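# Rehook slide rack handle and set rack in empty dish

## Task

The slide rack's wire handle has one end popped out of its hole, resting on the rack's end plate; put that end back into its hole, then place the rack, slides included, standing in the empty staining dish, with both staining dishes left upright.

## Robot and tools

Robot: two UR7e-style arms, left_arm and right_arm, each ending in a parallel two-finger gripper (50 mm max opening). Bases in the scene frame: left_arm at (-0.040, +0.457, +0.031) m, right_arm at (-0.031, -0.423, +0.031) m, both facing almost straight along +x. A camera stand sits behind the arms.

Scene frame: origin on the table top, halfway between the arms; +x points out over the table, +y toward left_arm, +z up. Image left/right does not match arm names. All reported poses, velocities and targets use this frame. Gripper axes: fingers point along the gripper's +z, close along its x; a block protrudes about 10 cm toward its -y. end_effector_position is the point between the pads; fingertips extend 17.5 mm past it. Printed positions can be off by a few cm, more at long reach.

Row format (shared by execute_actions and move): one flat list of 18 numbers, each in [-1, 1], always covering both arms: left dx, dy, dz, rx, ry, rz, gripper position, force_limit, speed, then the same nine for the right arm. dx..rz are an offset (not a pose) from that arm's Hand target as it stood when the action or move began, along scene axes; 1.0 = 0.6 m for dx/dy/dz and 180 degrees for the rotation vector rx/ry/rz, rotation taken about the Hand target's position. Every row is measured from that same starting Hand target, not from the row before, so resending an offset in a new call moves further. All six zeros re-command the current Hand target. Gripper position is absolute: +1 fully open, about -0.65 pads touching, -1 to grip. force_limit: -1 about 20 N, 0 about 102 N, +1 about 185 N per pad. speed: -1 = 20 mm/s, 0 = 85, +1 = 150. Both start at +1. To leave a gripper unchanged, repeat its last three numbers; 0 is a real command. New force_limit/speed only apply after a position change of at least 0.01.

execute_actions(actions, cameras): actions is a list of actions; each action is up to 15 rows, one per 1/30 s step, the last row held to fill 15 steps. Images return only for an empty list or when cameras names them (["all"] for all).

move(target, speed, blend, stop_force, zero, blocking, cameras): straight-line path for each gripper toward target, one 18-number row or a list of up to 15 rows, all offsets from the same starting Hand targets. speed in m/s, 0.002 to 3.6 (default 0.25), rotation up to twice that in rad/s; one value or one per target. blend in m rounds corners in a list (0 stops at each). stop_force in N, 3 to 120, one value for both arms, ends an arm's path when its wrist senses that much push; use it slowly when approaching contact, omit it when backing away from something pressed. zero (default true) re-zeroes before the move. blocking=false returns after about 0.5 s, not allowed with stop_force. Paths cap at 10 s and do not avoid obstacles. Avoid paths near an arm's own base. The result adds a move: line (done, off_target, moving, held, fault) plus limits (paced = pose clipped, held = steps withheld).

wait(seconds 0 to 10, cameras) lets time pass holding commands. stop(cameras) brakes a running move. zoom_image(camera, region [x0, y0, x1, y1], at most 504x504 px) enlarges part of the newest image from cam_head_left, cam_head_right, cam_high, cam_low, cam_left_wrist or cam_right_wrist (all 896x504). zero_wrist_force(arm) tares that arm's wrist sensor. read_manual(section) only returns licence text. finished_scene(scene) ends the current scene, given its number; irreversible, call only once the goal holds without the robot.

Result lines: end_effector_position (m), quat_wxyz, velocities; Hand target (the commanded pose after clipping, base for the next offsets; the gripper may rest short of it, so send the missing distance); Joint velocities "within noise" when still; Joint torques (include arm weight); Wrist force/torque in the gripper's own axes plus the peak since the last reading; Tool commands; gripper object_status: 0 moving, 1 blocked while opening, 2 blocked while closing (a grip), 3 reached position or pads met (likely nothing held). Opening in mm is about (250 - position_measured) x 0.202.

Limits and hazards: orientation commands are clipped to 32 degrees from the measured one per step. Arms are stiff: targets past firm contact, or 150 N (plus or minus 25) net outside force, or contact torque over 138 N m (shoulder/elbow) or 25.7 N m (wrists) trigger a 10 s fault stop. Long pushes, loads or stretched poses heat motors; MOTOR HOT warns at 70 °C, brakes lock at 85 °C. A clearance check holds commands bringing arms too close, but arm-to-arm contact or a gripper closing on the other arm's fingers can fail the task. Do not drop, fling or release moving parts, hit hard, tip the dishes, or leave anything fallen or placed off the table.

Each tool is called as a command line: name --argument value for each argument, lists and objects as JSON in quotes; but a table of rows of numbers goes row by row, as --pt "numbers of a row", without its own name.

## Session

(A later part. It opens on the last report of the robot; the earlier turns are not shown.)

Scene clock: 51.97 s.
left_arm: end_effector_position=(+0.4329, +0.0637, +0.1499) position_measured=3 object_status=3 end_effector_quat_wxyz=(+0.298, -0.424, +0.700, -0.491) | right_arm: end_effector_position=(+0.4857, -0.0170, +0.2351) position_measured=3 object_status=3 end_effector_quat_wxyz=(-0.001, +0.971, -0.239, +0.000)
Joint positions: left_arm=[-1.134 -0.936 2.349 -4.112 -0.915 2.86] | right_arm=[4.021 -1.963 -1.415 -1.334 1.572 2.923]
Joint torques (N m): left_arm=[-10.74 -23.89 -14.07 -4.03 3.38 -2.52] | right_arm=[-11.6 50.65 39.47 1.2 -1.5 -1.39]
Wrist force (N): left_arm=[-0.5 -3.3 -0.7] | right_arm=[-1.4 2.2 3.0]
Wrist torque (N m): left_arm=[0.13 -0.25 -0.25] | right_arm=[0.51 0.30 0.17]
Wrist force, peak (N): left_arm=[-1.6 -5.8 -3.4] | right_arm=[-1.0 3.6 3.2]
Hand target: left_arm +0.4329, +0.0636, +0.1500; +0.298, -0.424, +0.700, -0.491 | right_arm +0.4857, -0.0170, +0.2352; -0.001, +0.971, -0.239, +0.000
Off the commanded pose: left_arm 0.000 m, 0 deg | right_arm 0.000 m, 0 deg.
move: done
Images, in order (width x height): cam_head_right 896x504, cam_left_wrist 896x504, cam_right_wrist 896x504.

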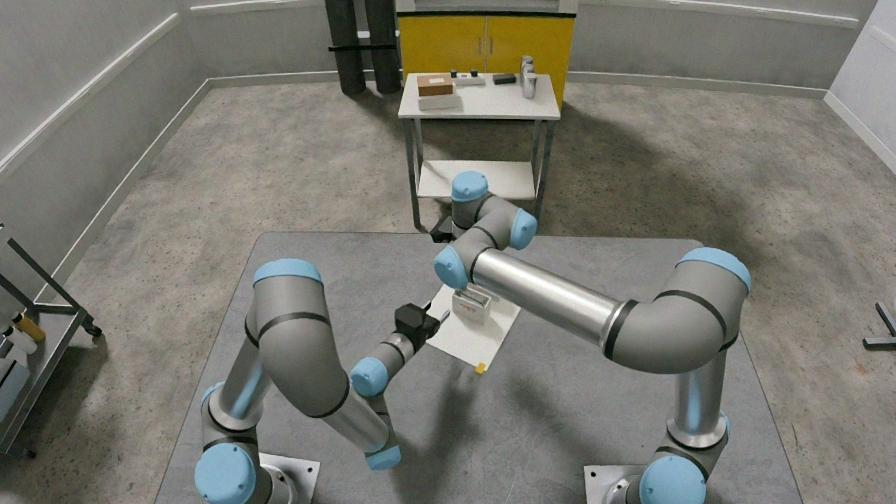

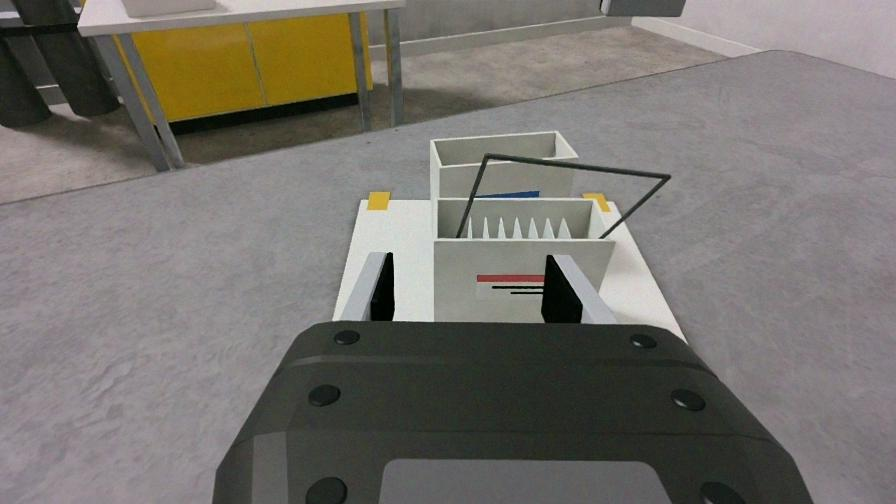

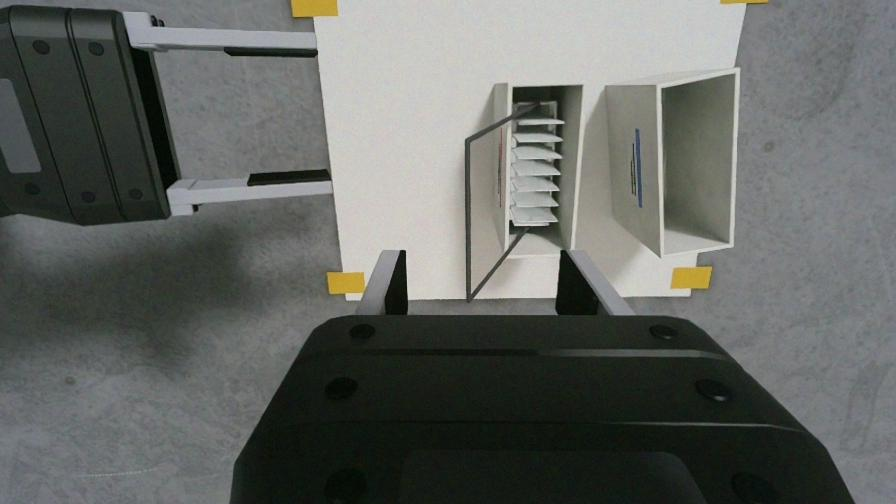

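move --target '[0,0,0,0,0,0,1,1,1,0,0,-0.1245,0,0,0,1,1,1]' --speed 0.12

move --target '[0,0,0,0,0,0,1,1,1,0,0,0,0,0,0,-1,-0.9,-0.6]'

move --pt "0 0 0 0 0 0 1 1 1 0.0362 -0.0189 0.0148 0 0 0 -1 -0.9 -0.6" --pt "0 0 0 0 0 0 1 1 1 0.0709 -0.037 0.0217 0 0 0 -1 -0.9 -0.6" --speed 0.06 --blend 0.01 --cameras '["cam_left_wrist","cam_right_wrist"]'

zoom_image --camera "cam_left_wrist" --region '[400, 0, 700, 330]'

zoom_image --camera "cam_right_wrist" --region '[350, 80, 600, 330]'

Scene clock: 56.70 s.
left_arm: end_effector_position=(+0.4329, +0.0636, +0.1500) position_measured=3 object_status=3 end_effector_quat_wxyz=(+0.298, -0.424, +0.700, -0.491) | right_arm: end_effector_position=(+0.4856, -0.0170, +0.1604) position_measured=3 object_status=3 end_effector_quat_wxyz=(+0.000, +0.971, -0.239, +0.000)
Joint positions: left_arm=[-1.134 -0.936 2.349 -4.112 -0.915 2.86] | right_arm=[4.021 -2.019 -1.534 -1.159 1.572 2.923]
Joint torques (N m): left_arm=[-10.69 -23.87 -15.06 -5.5 3.24 -1.86] | right_arm=[-10.76 48.8 35.09 2.7 0.94 0.06]
Wrist force (N): left_arm=[-0.5 -3.4 -0.6] | right_arm=[-1.6 2.3 3.3]
Wrist torque (N m): left_arm=[0.12 -0.24 -0.24] | right_arm=[0.54 0.33 0.15]
Wrist force, peak (N): left_arm=[-0.3 -3.5 -0.8] | right_arm=[-1.4 2.3 5.1]
Hand target: left_arm +0.4329, +0.0636, +0.1500; +0.298, -0.424, +0.700, -0.491 | right_arm +0.4857, -0.0170, +0.1605; -0.001, +0.971, -0.239, +0.000
Off the commanded pose: left_arm 0.000 m, 0 deg | right_arm 0.000 m, 0 deg.
move: done

Scene clock: 57.97 s.
left_arm: end_effector_position=(+0.4329, +0.0636, +0.1500) position_measured=3 object_status=3 end_effector_quat_wxyz=(+0.298, -0.424, +0.700, -0.491) | right_arm: end_effector_position=(+0.4857, -0.0170, +0.1605) position_measured=241 object_status=2 end_effector_quat_wxyz=(-0.001, +0.971, -0.239, +0.000)
Joint positions: left_arm=[-1.134 -0.936 2.349 -4.112 -0.915 2.86] | right_arm=[4.021 -2.019 -1.534 -1.159 1.572 2.923]
Joint torques (N m): left_arm=[-11.13 -24.72 -15.27 -5.47 3.22 -1.78] | right_arm=[-10.29 51.66 36.75 4.88 1.34 0.15]
Wrist force (N): left_arm=[-0.4 -3.3 -0.8] | right_arm=[-1.4 2.3 3.5]
Wrist torque (N m): left_arm=[0.13 -0.26 -0.24] | right_arm=[0.52 0.30 0.16]
Wrist force, peak (N): left_arm=[-0.2 -3.6 -0.8] | right_arm=[-1.4 2.2 3.9]
Hand target: left_arm +0.4329, +0.0636, +0.1500; +0.298, -0.424, +0.700, -0.491 | right_arm +0.4857, -0.0170, +0.1605; -0.001, +0.971, -0.239, +0.000
Off the commanded pose: left_arm 0.000 m, 0 deg | right_arm 0.000 m, 0 deg.
move: done

Scene clock: 59.10 s.
left_arm: end_effector_position=(+0.4329, +0.0636, +0.1500) position_measured=3 object_status=3 end_effector_quat_wxyz=(+0.298, -0.424, +0.700, -0.491) | right_arm: end_effector_position=(+0.5283, -0.0393, +0.1734) position_measured=241 object_status=2 end_effector_quat_wxyz=(+0.000, +0.971, -0.239, +0.000)
Joint positions: left_arm=[-1.134 -0.936 2.349 -4.112 -0.915 2.86] | right_arm=[3.95 -2.055 -1.444 -1.214 1.572 2.852]
Joint torques (N m): left_arm=[-11.34 -23.93 -15.2 -5.36 3.25 -1.42] | right_arm=[11.85 53.98 16.56 5.38 2.4 1.03]
Wrist force (N): left_arm=[-0.3 -3.2 -0.5] | right_arm=[-2.0 2.3 3.8]
Wrist torque (N m): left_arm=[0.16 -0.28 -0.24] | right_arm=[0.51 0.30 0.07]
Wrist force, peak (N): left_arm=[-0.5 -3.5 -0.7] | right_arm=[-1.4 2.3 4.1]
Hand target: left_arm +0.4329, +0.0636, +0.1500; +0.298, -0.424, +0.700, -0.491 | right_arm +0.5282, -0.0392, +0.1735; -0.001, +0.971, -0.239, +0.000
Off the commanded pose: left_arm 0.000 m, 0 deg | right_arm 0.000 m, 0 deg.
move: done
Images, in order (width x height): cam_left_wrist 896x504, cam_right_wrist 896x504.

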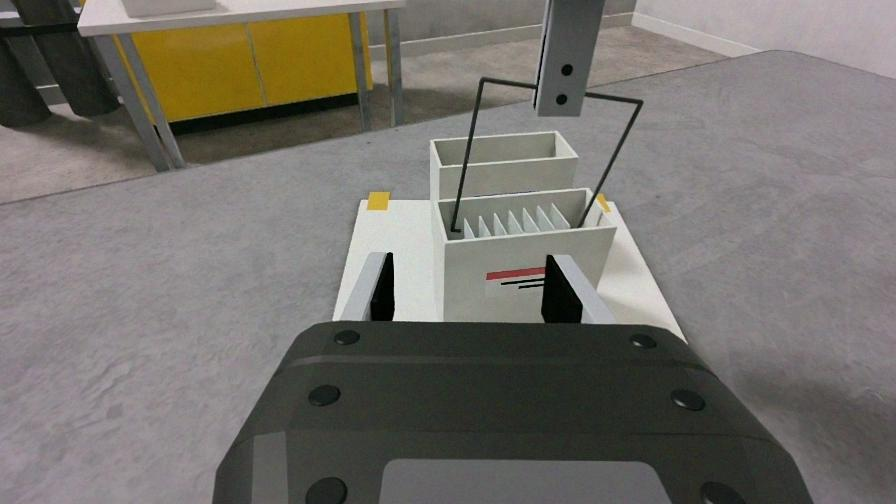

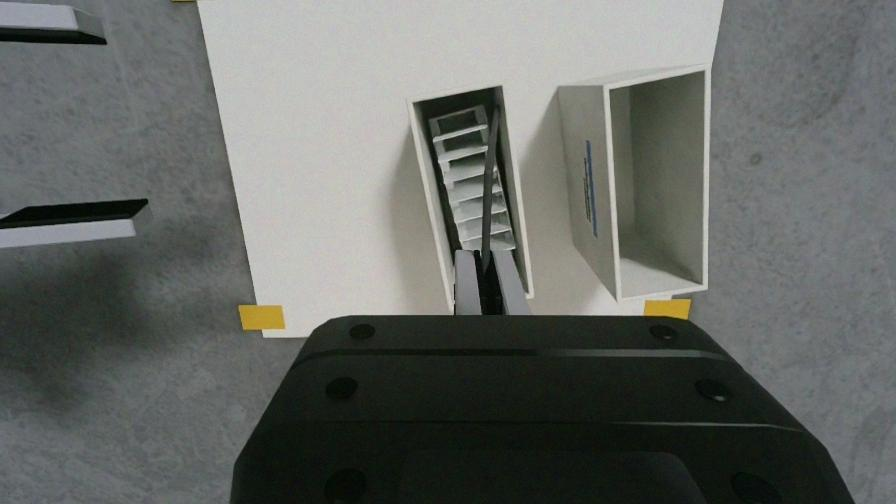

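Scaled by 1.527 from the camera's 896x504 image, which has a finer 1280x720 frame.

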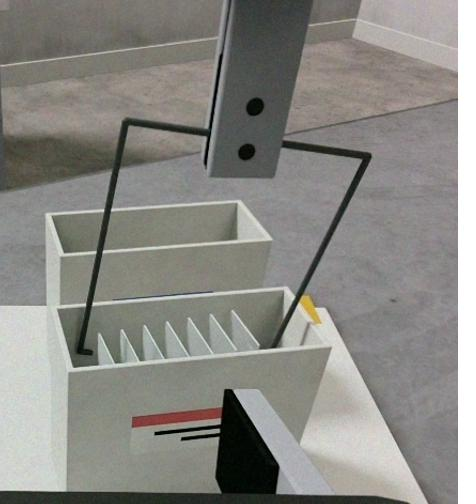

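Scaled by 2.016 from the camera's 896x504 image, which has a finer 1280x720 frame.

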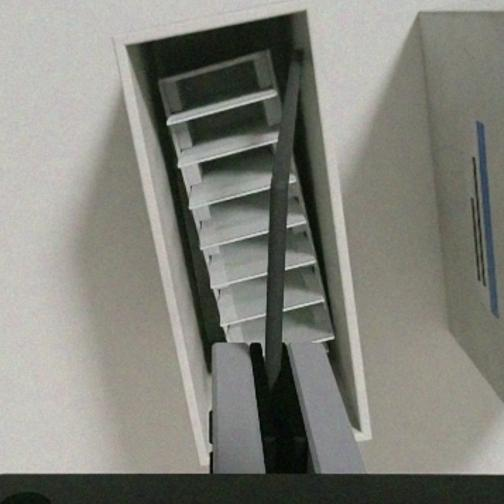

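zoom_image --camera "cam_left_wrist" --region '[430, 180, 520, 250]'

zoom_image --camera "cam_right_wrist" --region '[400, 80, 520, 160]'

zoom_image --camera "cam_left_wrist" --region '[540, 170, 630, 240]'

Scaled by 5.600 from the camera's 896x504 image, which has a finer 1280x720 frame.

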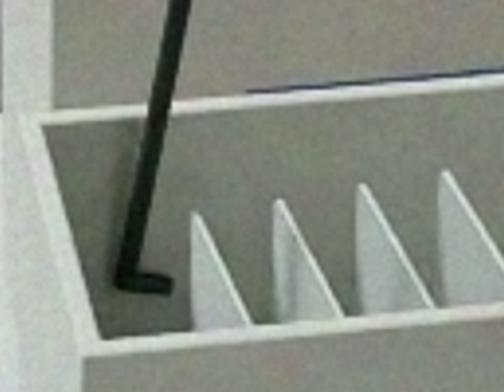

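Scaled by 4.200 from the camera's 896x504 image, which has a finer 1280x720 frame.

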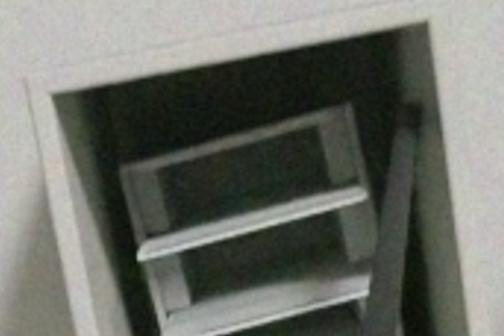

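Scaled by 5.600 from the camera's 896x504 image, which has a finer 1280x720 frame.

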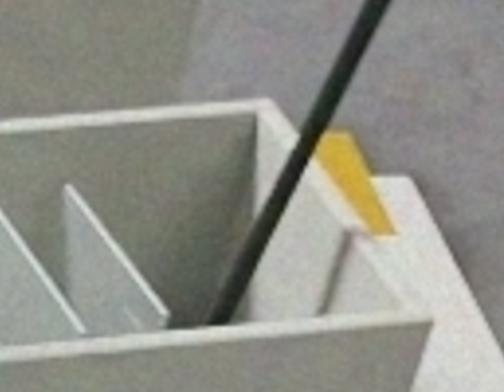

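move --pt "0.12 -0.066 -0.03 0.04 -0.0209 -0.0164 0.3 1 1 0 0 0 0 0 0 -1 -0.9 -0.6" --pt "0.2055 -0.114 -0.055 0.04 -0.0209 -0.0164 0.3 1 1 0 0 0 0 0 0 -1 -0.9 -0.6" --speed '[0.15,0.08]' --blend 0.01 --cameras '["cam_left_wrist","cam_right_wrist","cam_high"]'

zoom_image --camera "cam_left_wrist" --region '[300, 80, 620, 330]'

zoom_image --camera "cam_high" --region '[400, 185, 490, 265]'

Scene clock: 67.93 s.
left_arm: end_effector_position=(+0.5562, -0.0047, +0.1169) position_measured=107 object_status=3 end_effector_quat_wxyz=(+0.334, -0.370, +0.730, -0.467) | right_arm: end_effector_position=(+0.5282, -0.0392, +0.1735) position_measured=241 object_status=2 end_effector_quat_wxyz=(-0.001, +0.971, -0.239, +0.000)
Joint positions: left_arm=[-0.95 -0.733 1.927 -3.94 -1.083 3.1] | right_arm=[3.95 -2.055 -1.444 -1.213 1.572 2.852]
Joint torques (N m): left_arm=[-10.79 -50.59 -12.09 -5.48 3.18 -2.27] | right_arm=[12.04 52.88 16.57 5.42 2.32 -0.78]
Wrist force (N): left_arm=[-0.7 -3.1 0.0] | right_arm=[-1.8 2.5 3.7]
Wrist torque (N m): left_arm=[0.19 -0.29 -0.34] | right_arm=[0.55 0.26 0.07]
Wrist force, peak (N): left_arm=[-0.7 -3.1 -3.2] | right_arm=[-1.6 3.0 3.9]
Hand target: left_arm +0.5562, -0.0048, +0.1170; +0.334, -0.370, +0.730, -0.467 | right_arm +0.5282, -0.0392, +0.1735; -0.001, +0.971, -0.239, +0.000
Off the commanded pose: left_arm 0.000 m, 0 deg | right_arm 0.000 m, 0 deg.
move: done
Images, in order (width x height): cam_high 896x504, cam_left_wrist 896x504, cam_right_wrist 896x504.

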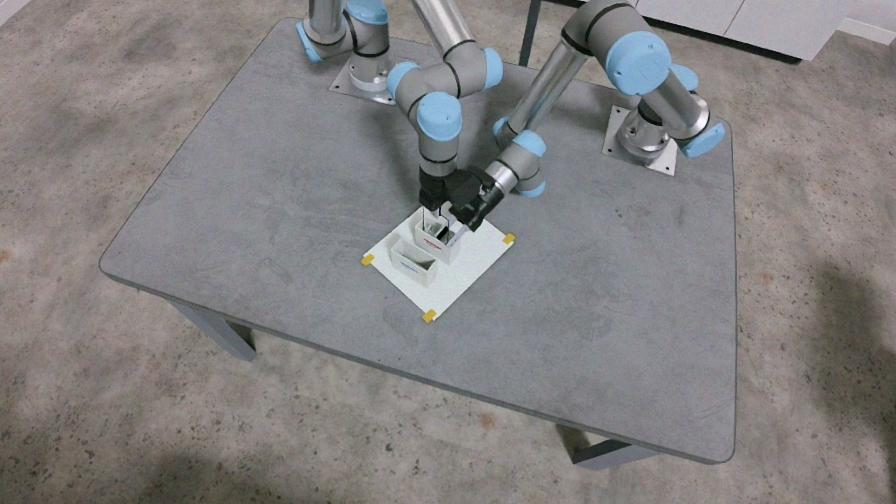

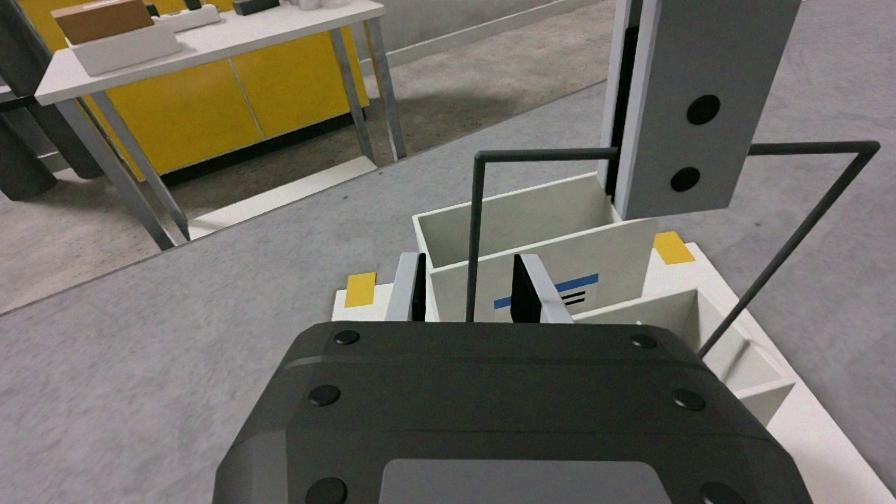

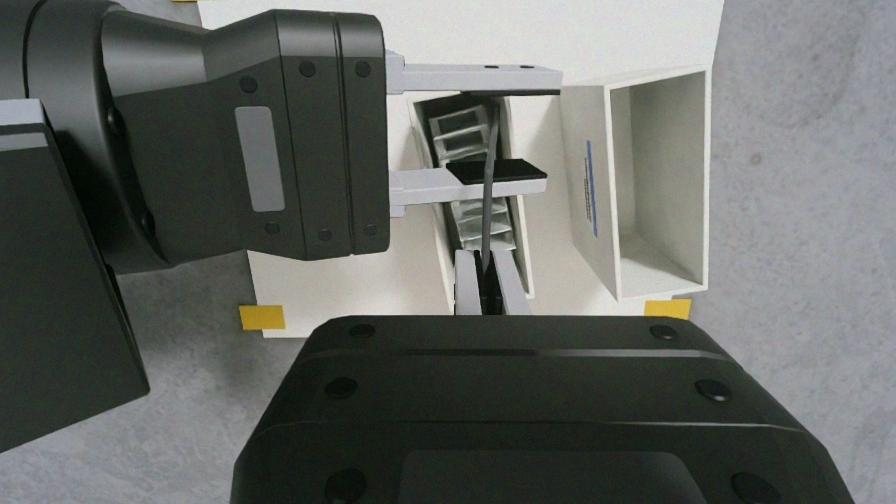

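Scaled by 1.575 from the camera's 896x504 image, which has a finer 1280x720 frame.

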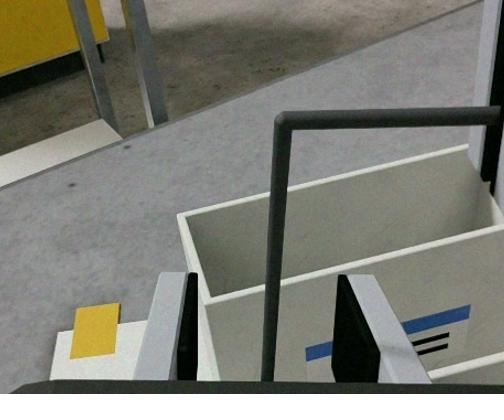

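Scaled by 5.600 from the camera's 896x504 image, which has a finer 1280x720 frame.

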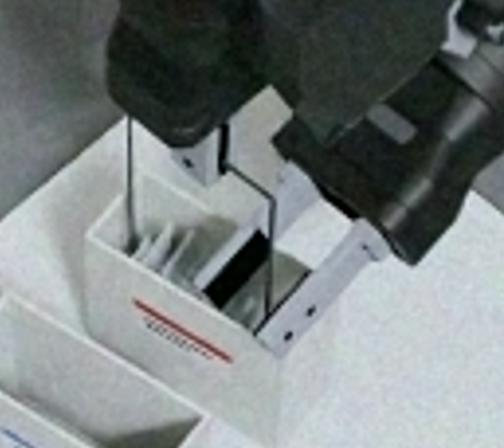

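move --target '[0,0,0,0,0,0,-1,-0.9,-0.6,0,0,0,0,0,0,-1,-0.9,-0.6]'

move --pt "0.0031 0.0059 0 0 0 0 -1 -0.9 -0.6 0 0 0 0 0 0 -1 -0.9 -0.6" --pt "-0.0181 0.0149 0 0 0 0.0528 -1 -0.9 -0.6 -0.0112 0.002 0 0 0 0.0528 -1 -0.9 -0.6" --speed 0.03 --cameras '["cam_left_wrist","cam_right_wrist","cam_high"]'

zoom_image --camera "cam_right_wrist" --region '[380, 60, 580, 320]'

zoom_image --camera "cam_high" --region '[400, 185, 490, 265]'

Scene clock: 71.87 s.
left_arm: end_effector_position=(+0.5562, -0.0048, +0.1170) position_measured=241 object_status=2 end_effector_quat_wxyz=(+0.334, -0.370, +0.730, -0.467) | right_arm: end_effector_position=(+0.5282, -0.0392, +0.1735) position_measured=241 object_status=2 end_effector_quat_wxyz=(-0.001, +0.971, -0.239, +0.000)
Joint positions: left_arm=[-0.95 -0.733 1.927 -3.94 -1.082 3.1] | right_arm=[3.95 -2.055 -1.444 -1.213 1.572 2.852]
Joint torques (N m): left_arm=[-10.63 -53.92 -19.33 -5.53 -2.15 -1.78] | right_arm=[10.83 52.37 20.25 5.35 1.82 -0.27]
Wrist force (N): left_arm=[-9.1 0.4 1.1] | right_arm=[-2.2 11.4 1.6]
Wrist torque (N m): left_arm=[0.26 -0.15 -0.59] | right_arm=[0.47 0.24 0.06]
Wrist force, peak (N): left_arm=[-9.6 0.4 1.2] | right_arm=[-2.3 12.1 1.6]
Hand target: left_arm +0.5562, -0.0048, +0.1170; +0.334, -0.370, +0.730, -0.467 | right_arm +0.5282, -0.0392, +0.1735; -0.001, +0.971, -0.239, +0.000
Off the commanded pose: left_arm 0.000 m, 0 deg | right_arm 0.000 m, 0 deg.
move: done

Scene clock: 75.47 s.
left_arm: end_effector_position=(+0.5452, +0.0041, +0.1170) position_measured=241 object_status=2 end_effector_quat_wxyz=(+0.372, -0.429, +0.697, -0.438) end_effector_velocity=(-0.001, -0.001, -0.001) end_effector_angular_velocity=(+0.002, +0.003, -0.007) | right_arm: end_effector_position=(+0.5215, -0.0380, +0.1735) position_measured=241 object_status=2 end_effector_quat_wxyz=(-0.001, +0.988, -0.157, +0.000) end_effector_velocity=(+0.000, +0.000, -0.001) end_effector_angular_velocity=(-0.002, +0.001, -0.005)
Joint positions: left_arm=[-1.025 -0.744 1.943 -3.877 -0.863 2.979] | right_arm=[3.959 -2.044 -1.46 -1.208 1.572 2.695]
Joint velocities: left_arm=[0.001 0 0.001 0 -0.008 0.003] | right_arm=[0 -0.001 0 -0.001 0 0.005]
Joint torques (N m): left_arm=[24.48 -43.35 3.46 -2.8 1.76 1.93] | right_arm=[1.75 54.43 15.78 0.62 1.06 1.12]
Wrist force (N): left_arm=[18.0 -16.2 -6.2] | right_arm=[1.7 -19.0 13.5]
Wrist torque (N m): left_arm=[-0.06 -0.54 0.21] | right_arm=[0.60 0.29 0.26]
Wrist force, peak (N): left_arm=[18.7 -16.3 -6.6] | right_arm=[2.0 -20.0 13.3]
Hand target: left_arm +0.5453, +0.0041, +0.1170; +0.372, -0.429, +0.697, -0.438 | right_arm +0.5215, -0.0380, +0.1735; -0.001, +0.988, -0.157, +0.000
Off the commanded pose: left_arm 0.000 m, 0 deg | right_arm 0.000 m, 0 deg.
move: done
Images, in order (width x height): cam_high 896x504, cam_left_wrist 896x504, cam_right_wrist 896x504.

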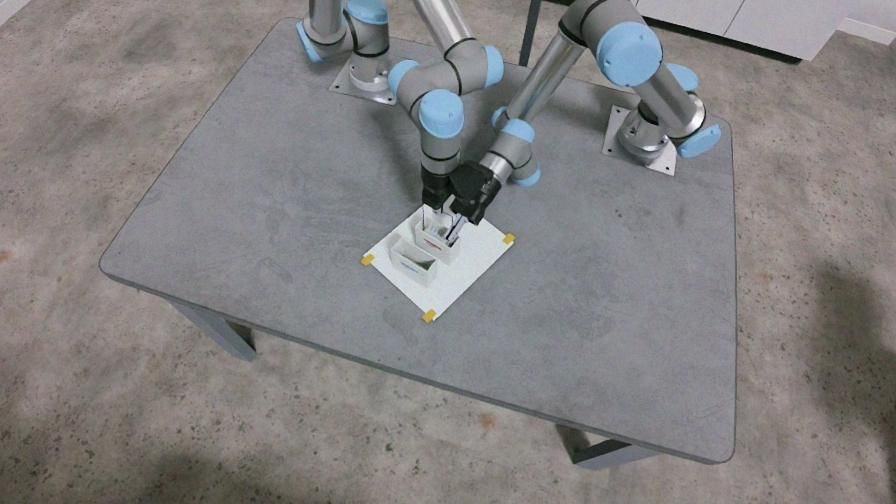

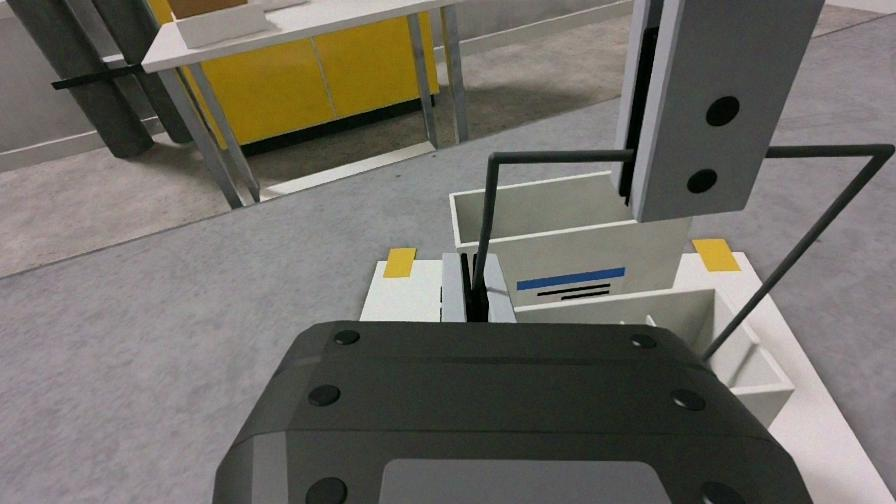

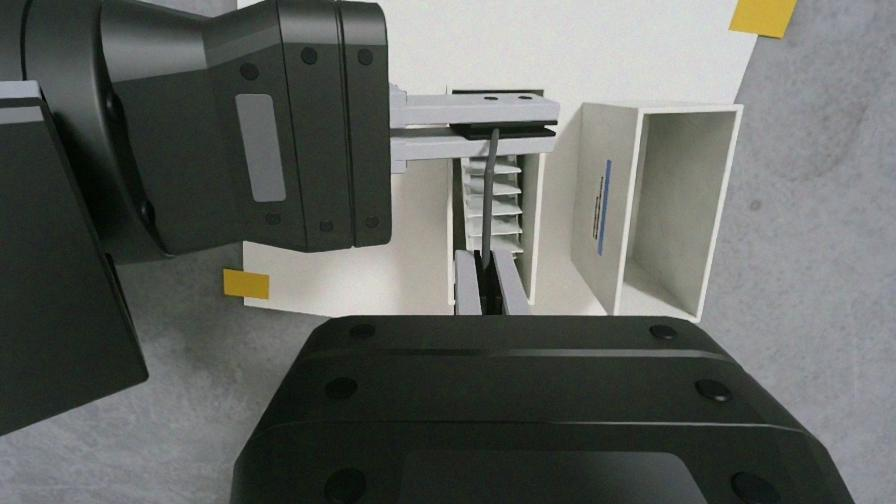

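Scaled by 1.938 from the camera's 896x504 image, which has a finer 1280x720 frame.

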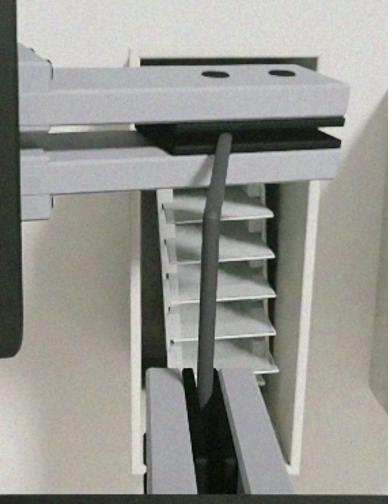

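Scaled by 5.600 from the camera's 896x504 image, which has a finer 1280x720 frame.

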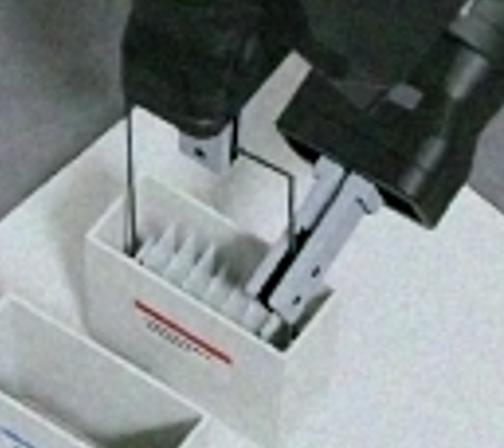

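move --pt "0 0 0 0 0 0 0.3 -0.9 -0.6 0 0 0 0 0 0 -1 -0.9 -0.6" --pt "-0.0123 -0.0055 0.0167 0 0 0 0.3 -0.9 -0.6 0 0 0 0 0 0 -1 -0.9 -0.6" --speed 0.04 --cameras '["cam_left_wrist","cam_right_wrist","cam_high"]'

zoom_image --camera "cam_right_wrist" --region '[380, 60, 580, 320]'

zoom_image --camera "cam_left_wrist" --region '[350, 120, 650, 330]'

zoom_image --camera "cam_high" --region '[410, 205, 470, 265]'

Scene clock: 88.03 s.
left_arm: end_effector_position=(+0.5378, +0.0008, +0.1270) position_measured=107 object_status=3 end_effector_quat_wxyz=(+0.372, -0.429, +0.697, -0.438) | right_arm: end_effector_position=(+0.5215, -0.0380, +0.1735) position_measured=241 object_status=2 end_effector_quat_wxyz=(-0.001, +0.988, -0.157, +0.000)
Joint positions: left_arm=[-1.041 -0.772 1.958 -3.857 -0.849 2.969] | right_arm=[3.959 -2.044 -1.46 -1.208 1.572 2.695]
Joint torques (N m): left_arm=[8.88 -34.03 -17.46 -5.31 -0.59 -0.03] | right_arm=[10.15 40.32 36.05 5.02 0.41 1.02]
Wrist force (N): left_arm=[-1.3 -2.9 -0.1] | right_arm=[-1.7 2.4 3.4]
Wrist torque (N m): left_arm=[0.19 -0.24 -0.25] | right_arm=[0.58 0.31 0.17]
Wrist force, peak (N): left_arm=[18.9 -16.5 -6.8] | right_arm=[2.0 -20.2 13.7]
Hand target: left_arm +0.5379, +0.0008, +0.1270; +0.372, -0.429, +0.697, -0.438 | right_arm +0.5215, -0.0380, +0.1735; -0.001, +0.988, -0.157, +0.000
Off the commanded pose: left_arm 0.000 m, 0 deg | right_arm 0.000 m, 0 deg.
move: done
Images, in order (width x height): cam_high 896x504, cam_left_wrist 896x504, cam_right_wrist 896x504.

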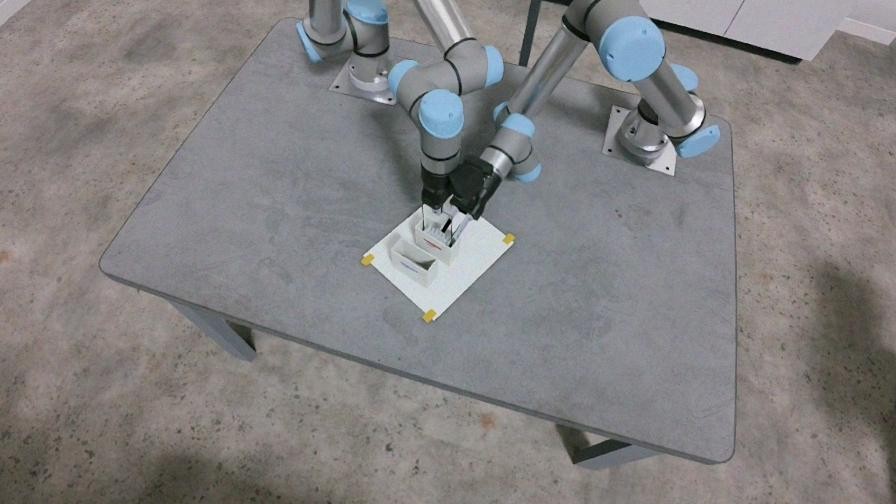

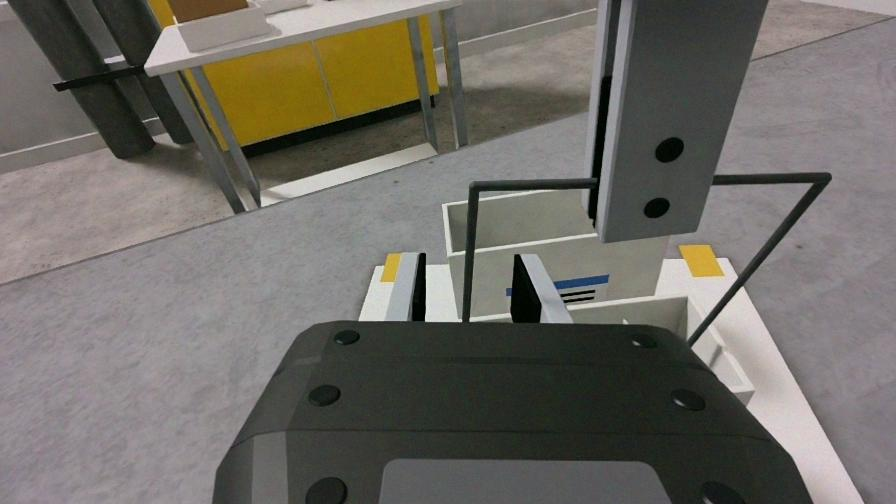

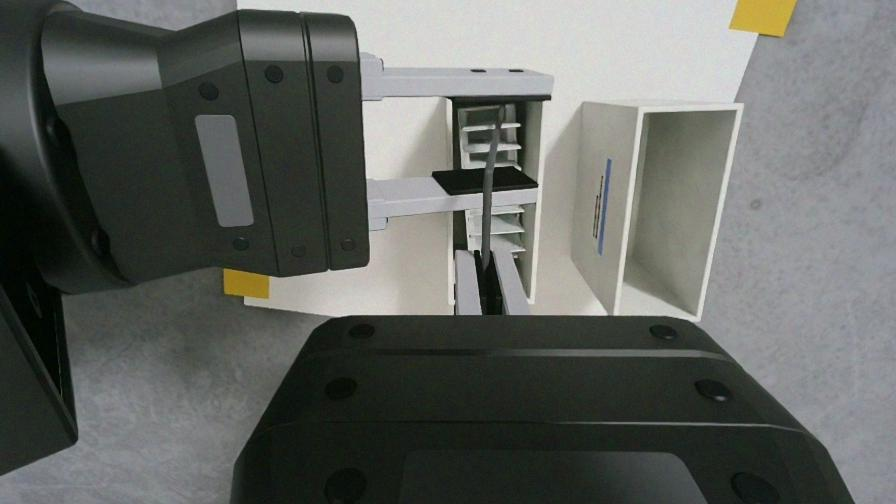

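Scaled by 1.938 from the camera's 896x504 image, which has a finer 1280x720 frame.

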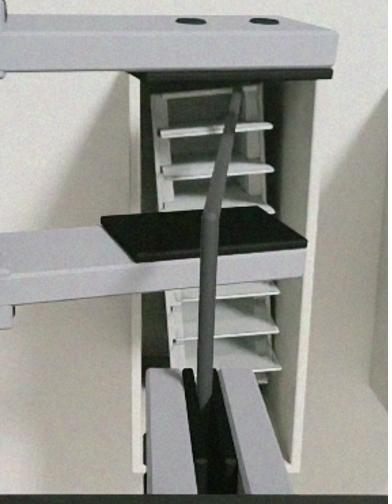

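Scaled by 1.680 from the camera's 896x504 image, which has a finer 1280x720 frame.

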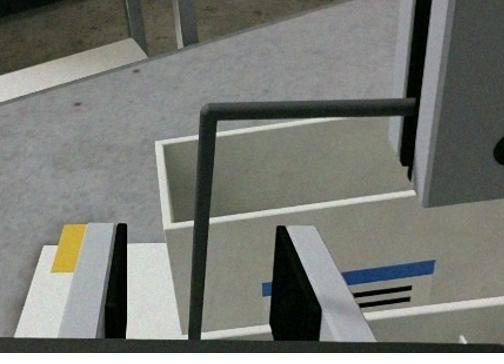

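Scaled by 8.400 from the camera's 896x504 image, which has a finer 1280x720 frame.

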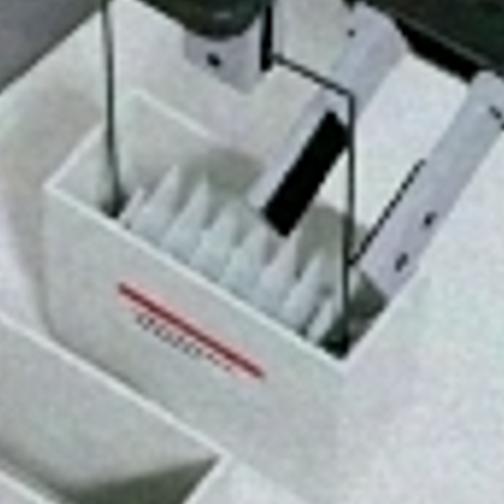

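move --target '[-0.013,0.0028,0,0,0,0.0306,0.3,-0.9,-0.6,-0.0067,0,0,0,0,0.0306,-1,-0.9,-0.6]' --speed 0.04

move --target '[0,0,0,0,0,0,-1,-0.9,-0.6,0,0,0,0,0,0,-1,-0.9,-0.6]' --cameras '["cam_right_wrist"]'

zoom_image --camera "cam_right_wrist" --region '[380, 60, 580, 320]'

move --target '[0.0016,0.0073,0,0,0,0,-1,-0.9,-0.6,0,0,0,0,0,0,-1,-0.9,-0.6]' --speed 0.03 --cameras '["cam_left_wrist","cam_right_wrist","cam_high"]'

zoom_image --camera "cam_right_wrist" --region '[380, 60, 580, 320]'

zoom_image --camera "cam_high" --region '[410, 205, 470, 265]'

Scene clock: 93.67 s.
left_arm: end_effector_position=(+0.5300, +0.0024, +0.1270) position_measured=107 object_status=3 end_effector_quat_wxyz=(+0.392, -0.462, +0.675, -0.420) end_effector_velocity=(+0.000, -0.001, +0.000) end_effector_angular_velocity=(-0.001, +0.000, -0.006) | right_arm: end_effector_position=(+0.5175, -0.0380, +0.1735) position_measured=241 object_status=2 end_effector_quat_wxyz=(-0.001, +0.994, -0.110, +0.000)
Joint positions: left_arm=[-1.085 -0.778 1.956 -3.782 -0.727 2.874] | right_arm=[3.963 -2.036 -1.472 -1.204 1.572 2.603]
Joint velocities: left_arm=[0.001 0 0.001 -0.005 -0.006 0.005] | right_arm=[within noise]
Joint torques (N m): left_arm=[9.38 -48.69 -18.99 -5.32 -2 2.23] | right_arm=[8.66 47.4 22.46 4.71 1.9 1.02]
Wrist force (N): left_arm=[-1.1 -2.9 -0.1] | right_arm=[-1.6 2.5 3.3]
Wrist torque (N m): left_arm=[0.21 -0.24 -0.33] | right_arm=[0.59 0.31 0.10]
Wrist force, peak (N): left_arm=[-1.8 -3.1 0.1] | right_arm=[-1.6 2.5 4.1]
Hand target: left_arm +0.5301, +0.0025, +0.1270; +0.392, -0.462, +0.675, -0.420 | right_arm +0.5175, -0.0380, +0.1735; -0.001, +0.994, -0.110, +0.000
Off the commanded pose: left_arm 0.000 m, 0 deg | right_arm 0.000 m, 0 deg.
move: done

Scene clock: 94.47 s.
left_arm: end_effector_position=(+0.5302, +0.0025, +0.1270) position_measured=241 object_status=2 end_effector_quat_wxyz=(+0.392, -0.462, +0.675, -0.420) | right_arm: end_effector_position=(+0.5174, -0.0380, +0.1735) position_measured=241 object_status=2 end_effector_quat_wxyz=(-0.001, +0.994, -0.110, +0.000)
Joint positions: left_arm=[-1.084 -0.778 1.956 -3.782 -0.727 2.874] | right_arm=[3.963 -2.036 -1.472 -1.204 1.572 2.603]
Joint torques (N m): left_arm=[-2.44 -37.77 -13.39 -5.36 -2.07 2.61] | right_arm=[-1.26 34.42 41.91 3.05 2.44 -0.47]
Wrist force (N): left_arm=[-11.5 1.5 1.3] | right_arm=[-2.2 13.4 0.9]
Wrist torque (N m): left_arm=[0.26 -0.15 -0.59] | right_arm=[0.51 0.31 0.09]
Wrist force, peak (N): left_arm=[-11.5 1.7 1.3] | right_arm=[-2.4 13.5 1.0]
Hand target: left_arm +0.5301, +0.0025, +0.1270; +0.392, -0.462, +0.675, -0.420 | right_arm +0.5175, -0.0380, +0.1735; -0.001, +0.994, -0.110, +0.000
Off the commanded pose: left_arm 0.000 m, 0 deg | right_arm 0.000 m, 0 deg.
move: done
Images, in order (width x height): cam_right_wrist 896x504.

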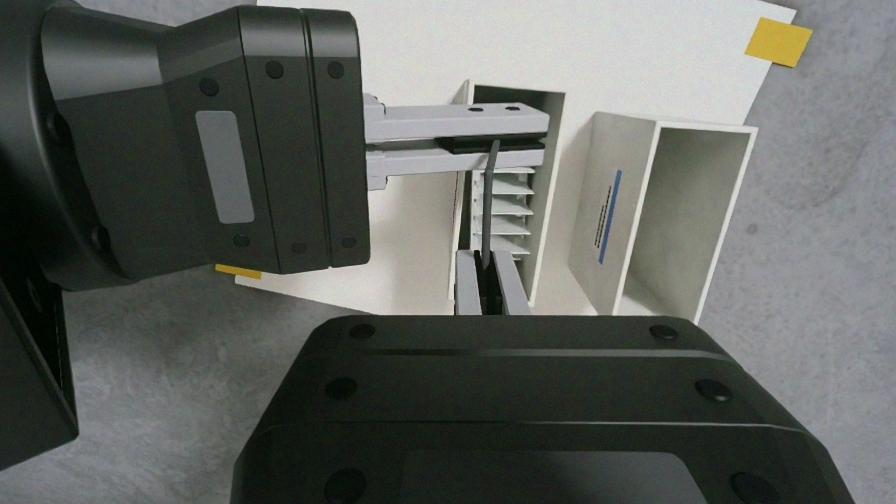

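Scaled by 1.938 from the camera's 896x504 image, which has a finer 1280x720 frame.

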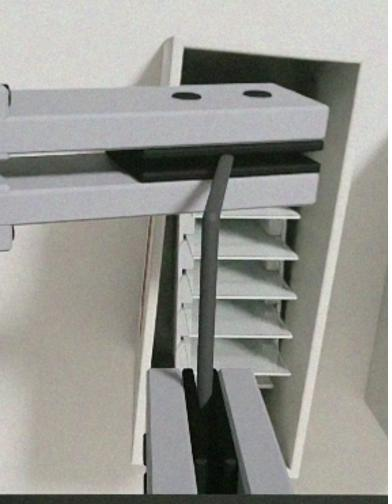

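Scene clock: 95.17 s.
left_arm: end_effector_position=(+0.5310, +0.0068, +0.1271) position_measured=241 object_status=2 end_effector_quat_wxyz=(+0.392, -0.462, +0.675, -0.420) | right_arm: end_effector_position=(+0.5175, -0.0379, +0.1735) position_measured=241 object_status=2 end_effector_quat_wxyz=(-0.001, +0.994, -0.110, +0.000)
Joint positions: left_arm=[-1.079 -0.781 1.964 -3.791 -0.732 2.879] | right_arm=[3.963 -2.036 -1.471 -1.204 1.572 2.603]
Joint torques (N m): left_arm=[24.67 -39.07 1.24 -1.17 6.34 1.09] | right_arm=[-7.76 42.38 30.58 -2.36 -2.55 -0.89]
Wrist force (N): left_arm=[25.7 -19.9 -5.6] | right_arm=[-0.2 -27.9 15.2]
Wrist torque (N m): left_arm=[-0.13 -0.37 0.15] | right_arm=[0.62 0.34 0.06]
Wrist force, peak (N): left_arm=[25.7 -20.1 -5.4] | right_arm=[0.2 -27.9 15.4]
Hand target: left_arm +0.5311, +0.0069, +0.1270; +0.392, -0.462, +0.675, -0.420 | right_arm +0.5175, -0.0380, +0.1735; -0.001, +0.994, -0.110, +0.000
Off the commanded pose: left_arm 0.000 m, 0 deg | right_arm 0.000 m, 0 deg.
move: done
Images, in order (width x height): cam_high 896x504, cam_left_wrist 896x504, cam_right_wrist 896x504.

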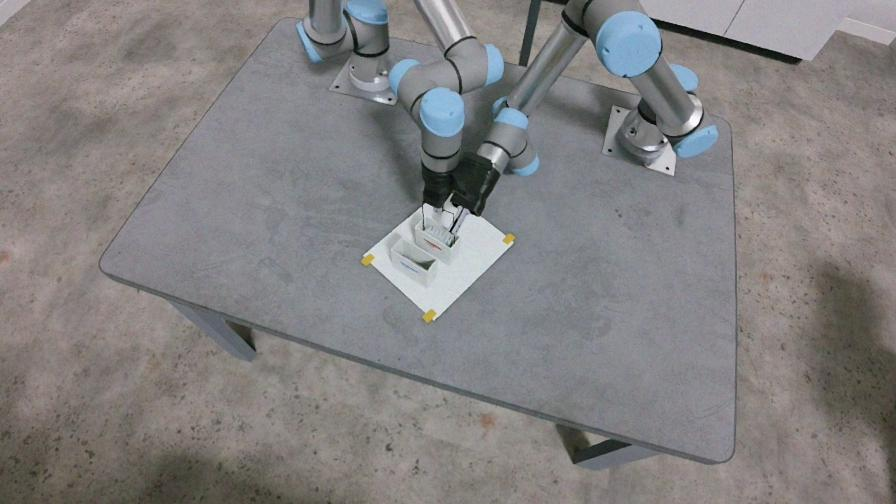

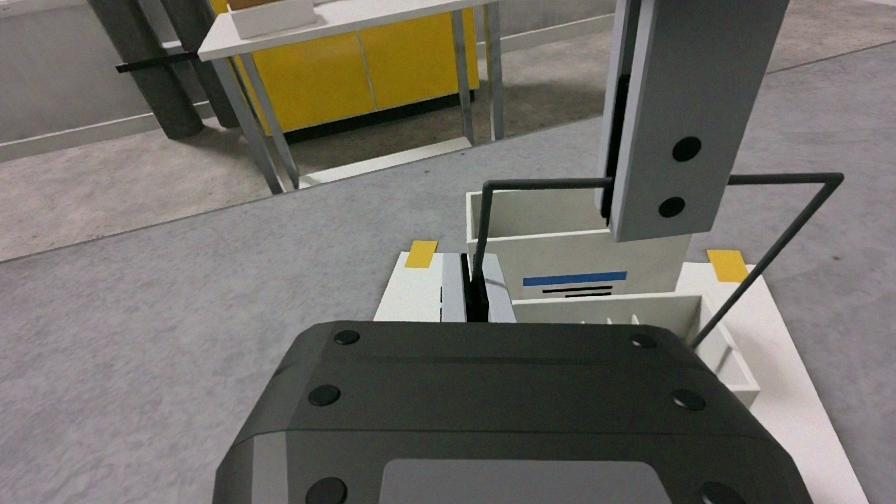

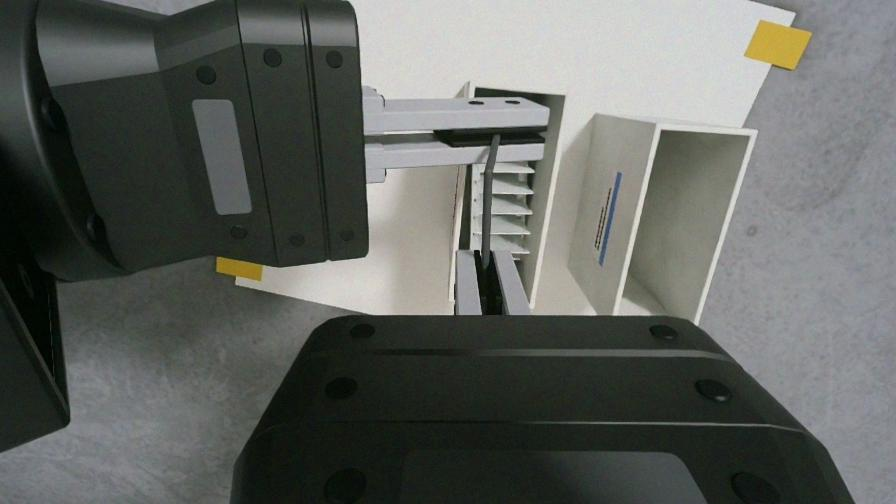

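Scaled by 1.938 from the camera's 896x504 image, which has a finer 1280x720 frame.

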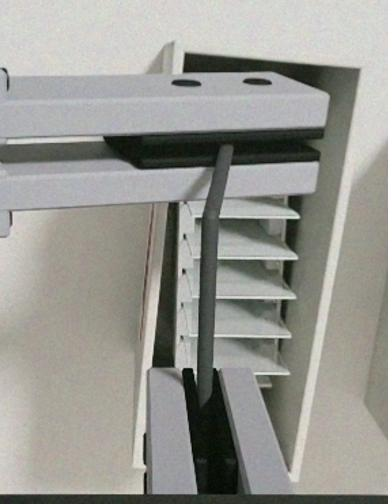

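Scaled by 8.400 from the camera's 896x504 image, which has a finer 1280x720 frame.

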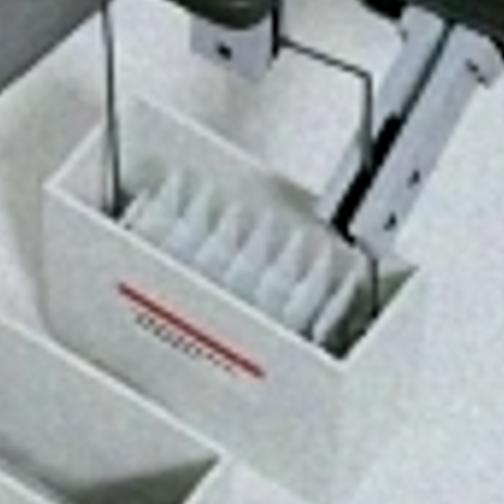

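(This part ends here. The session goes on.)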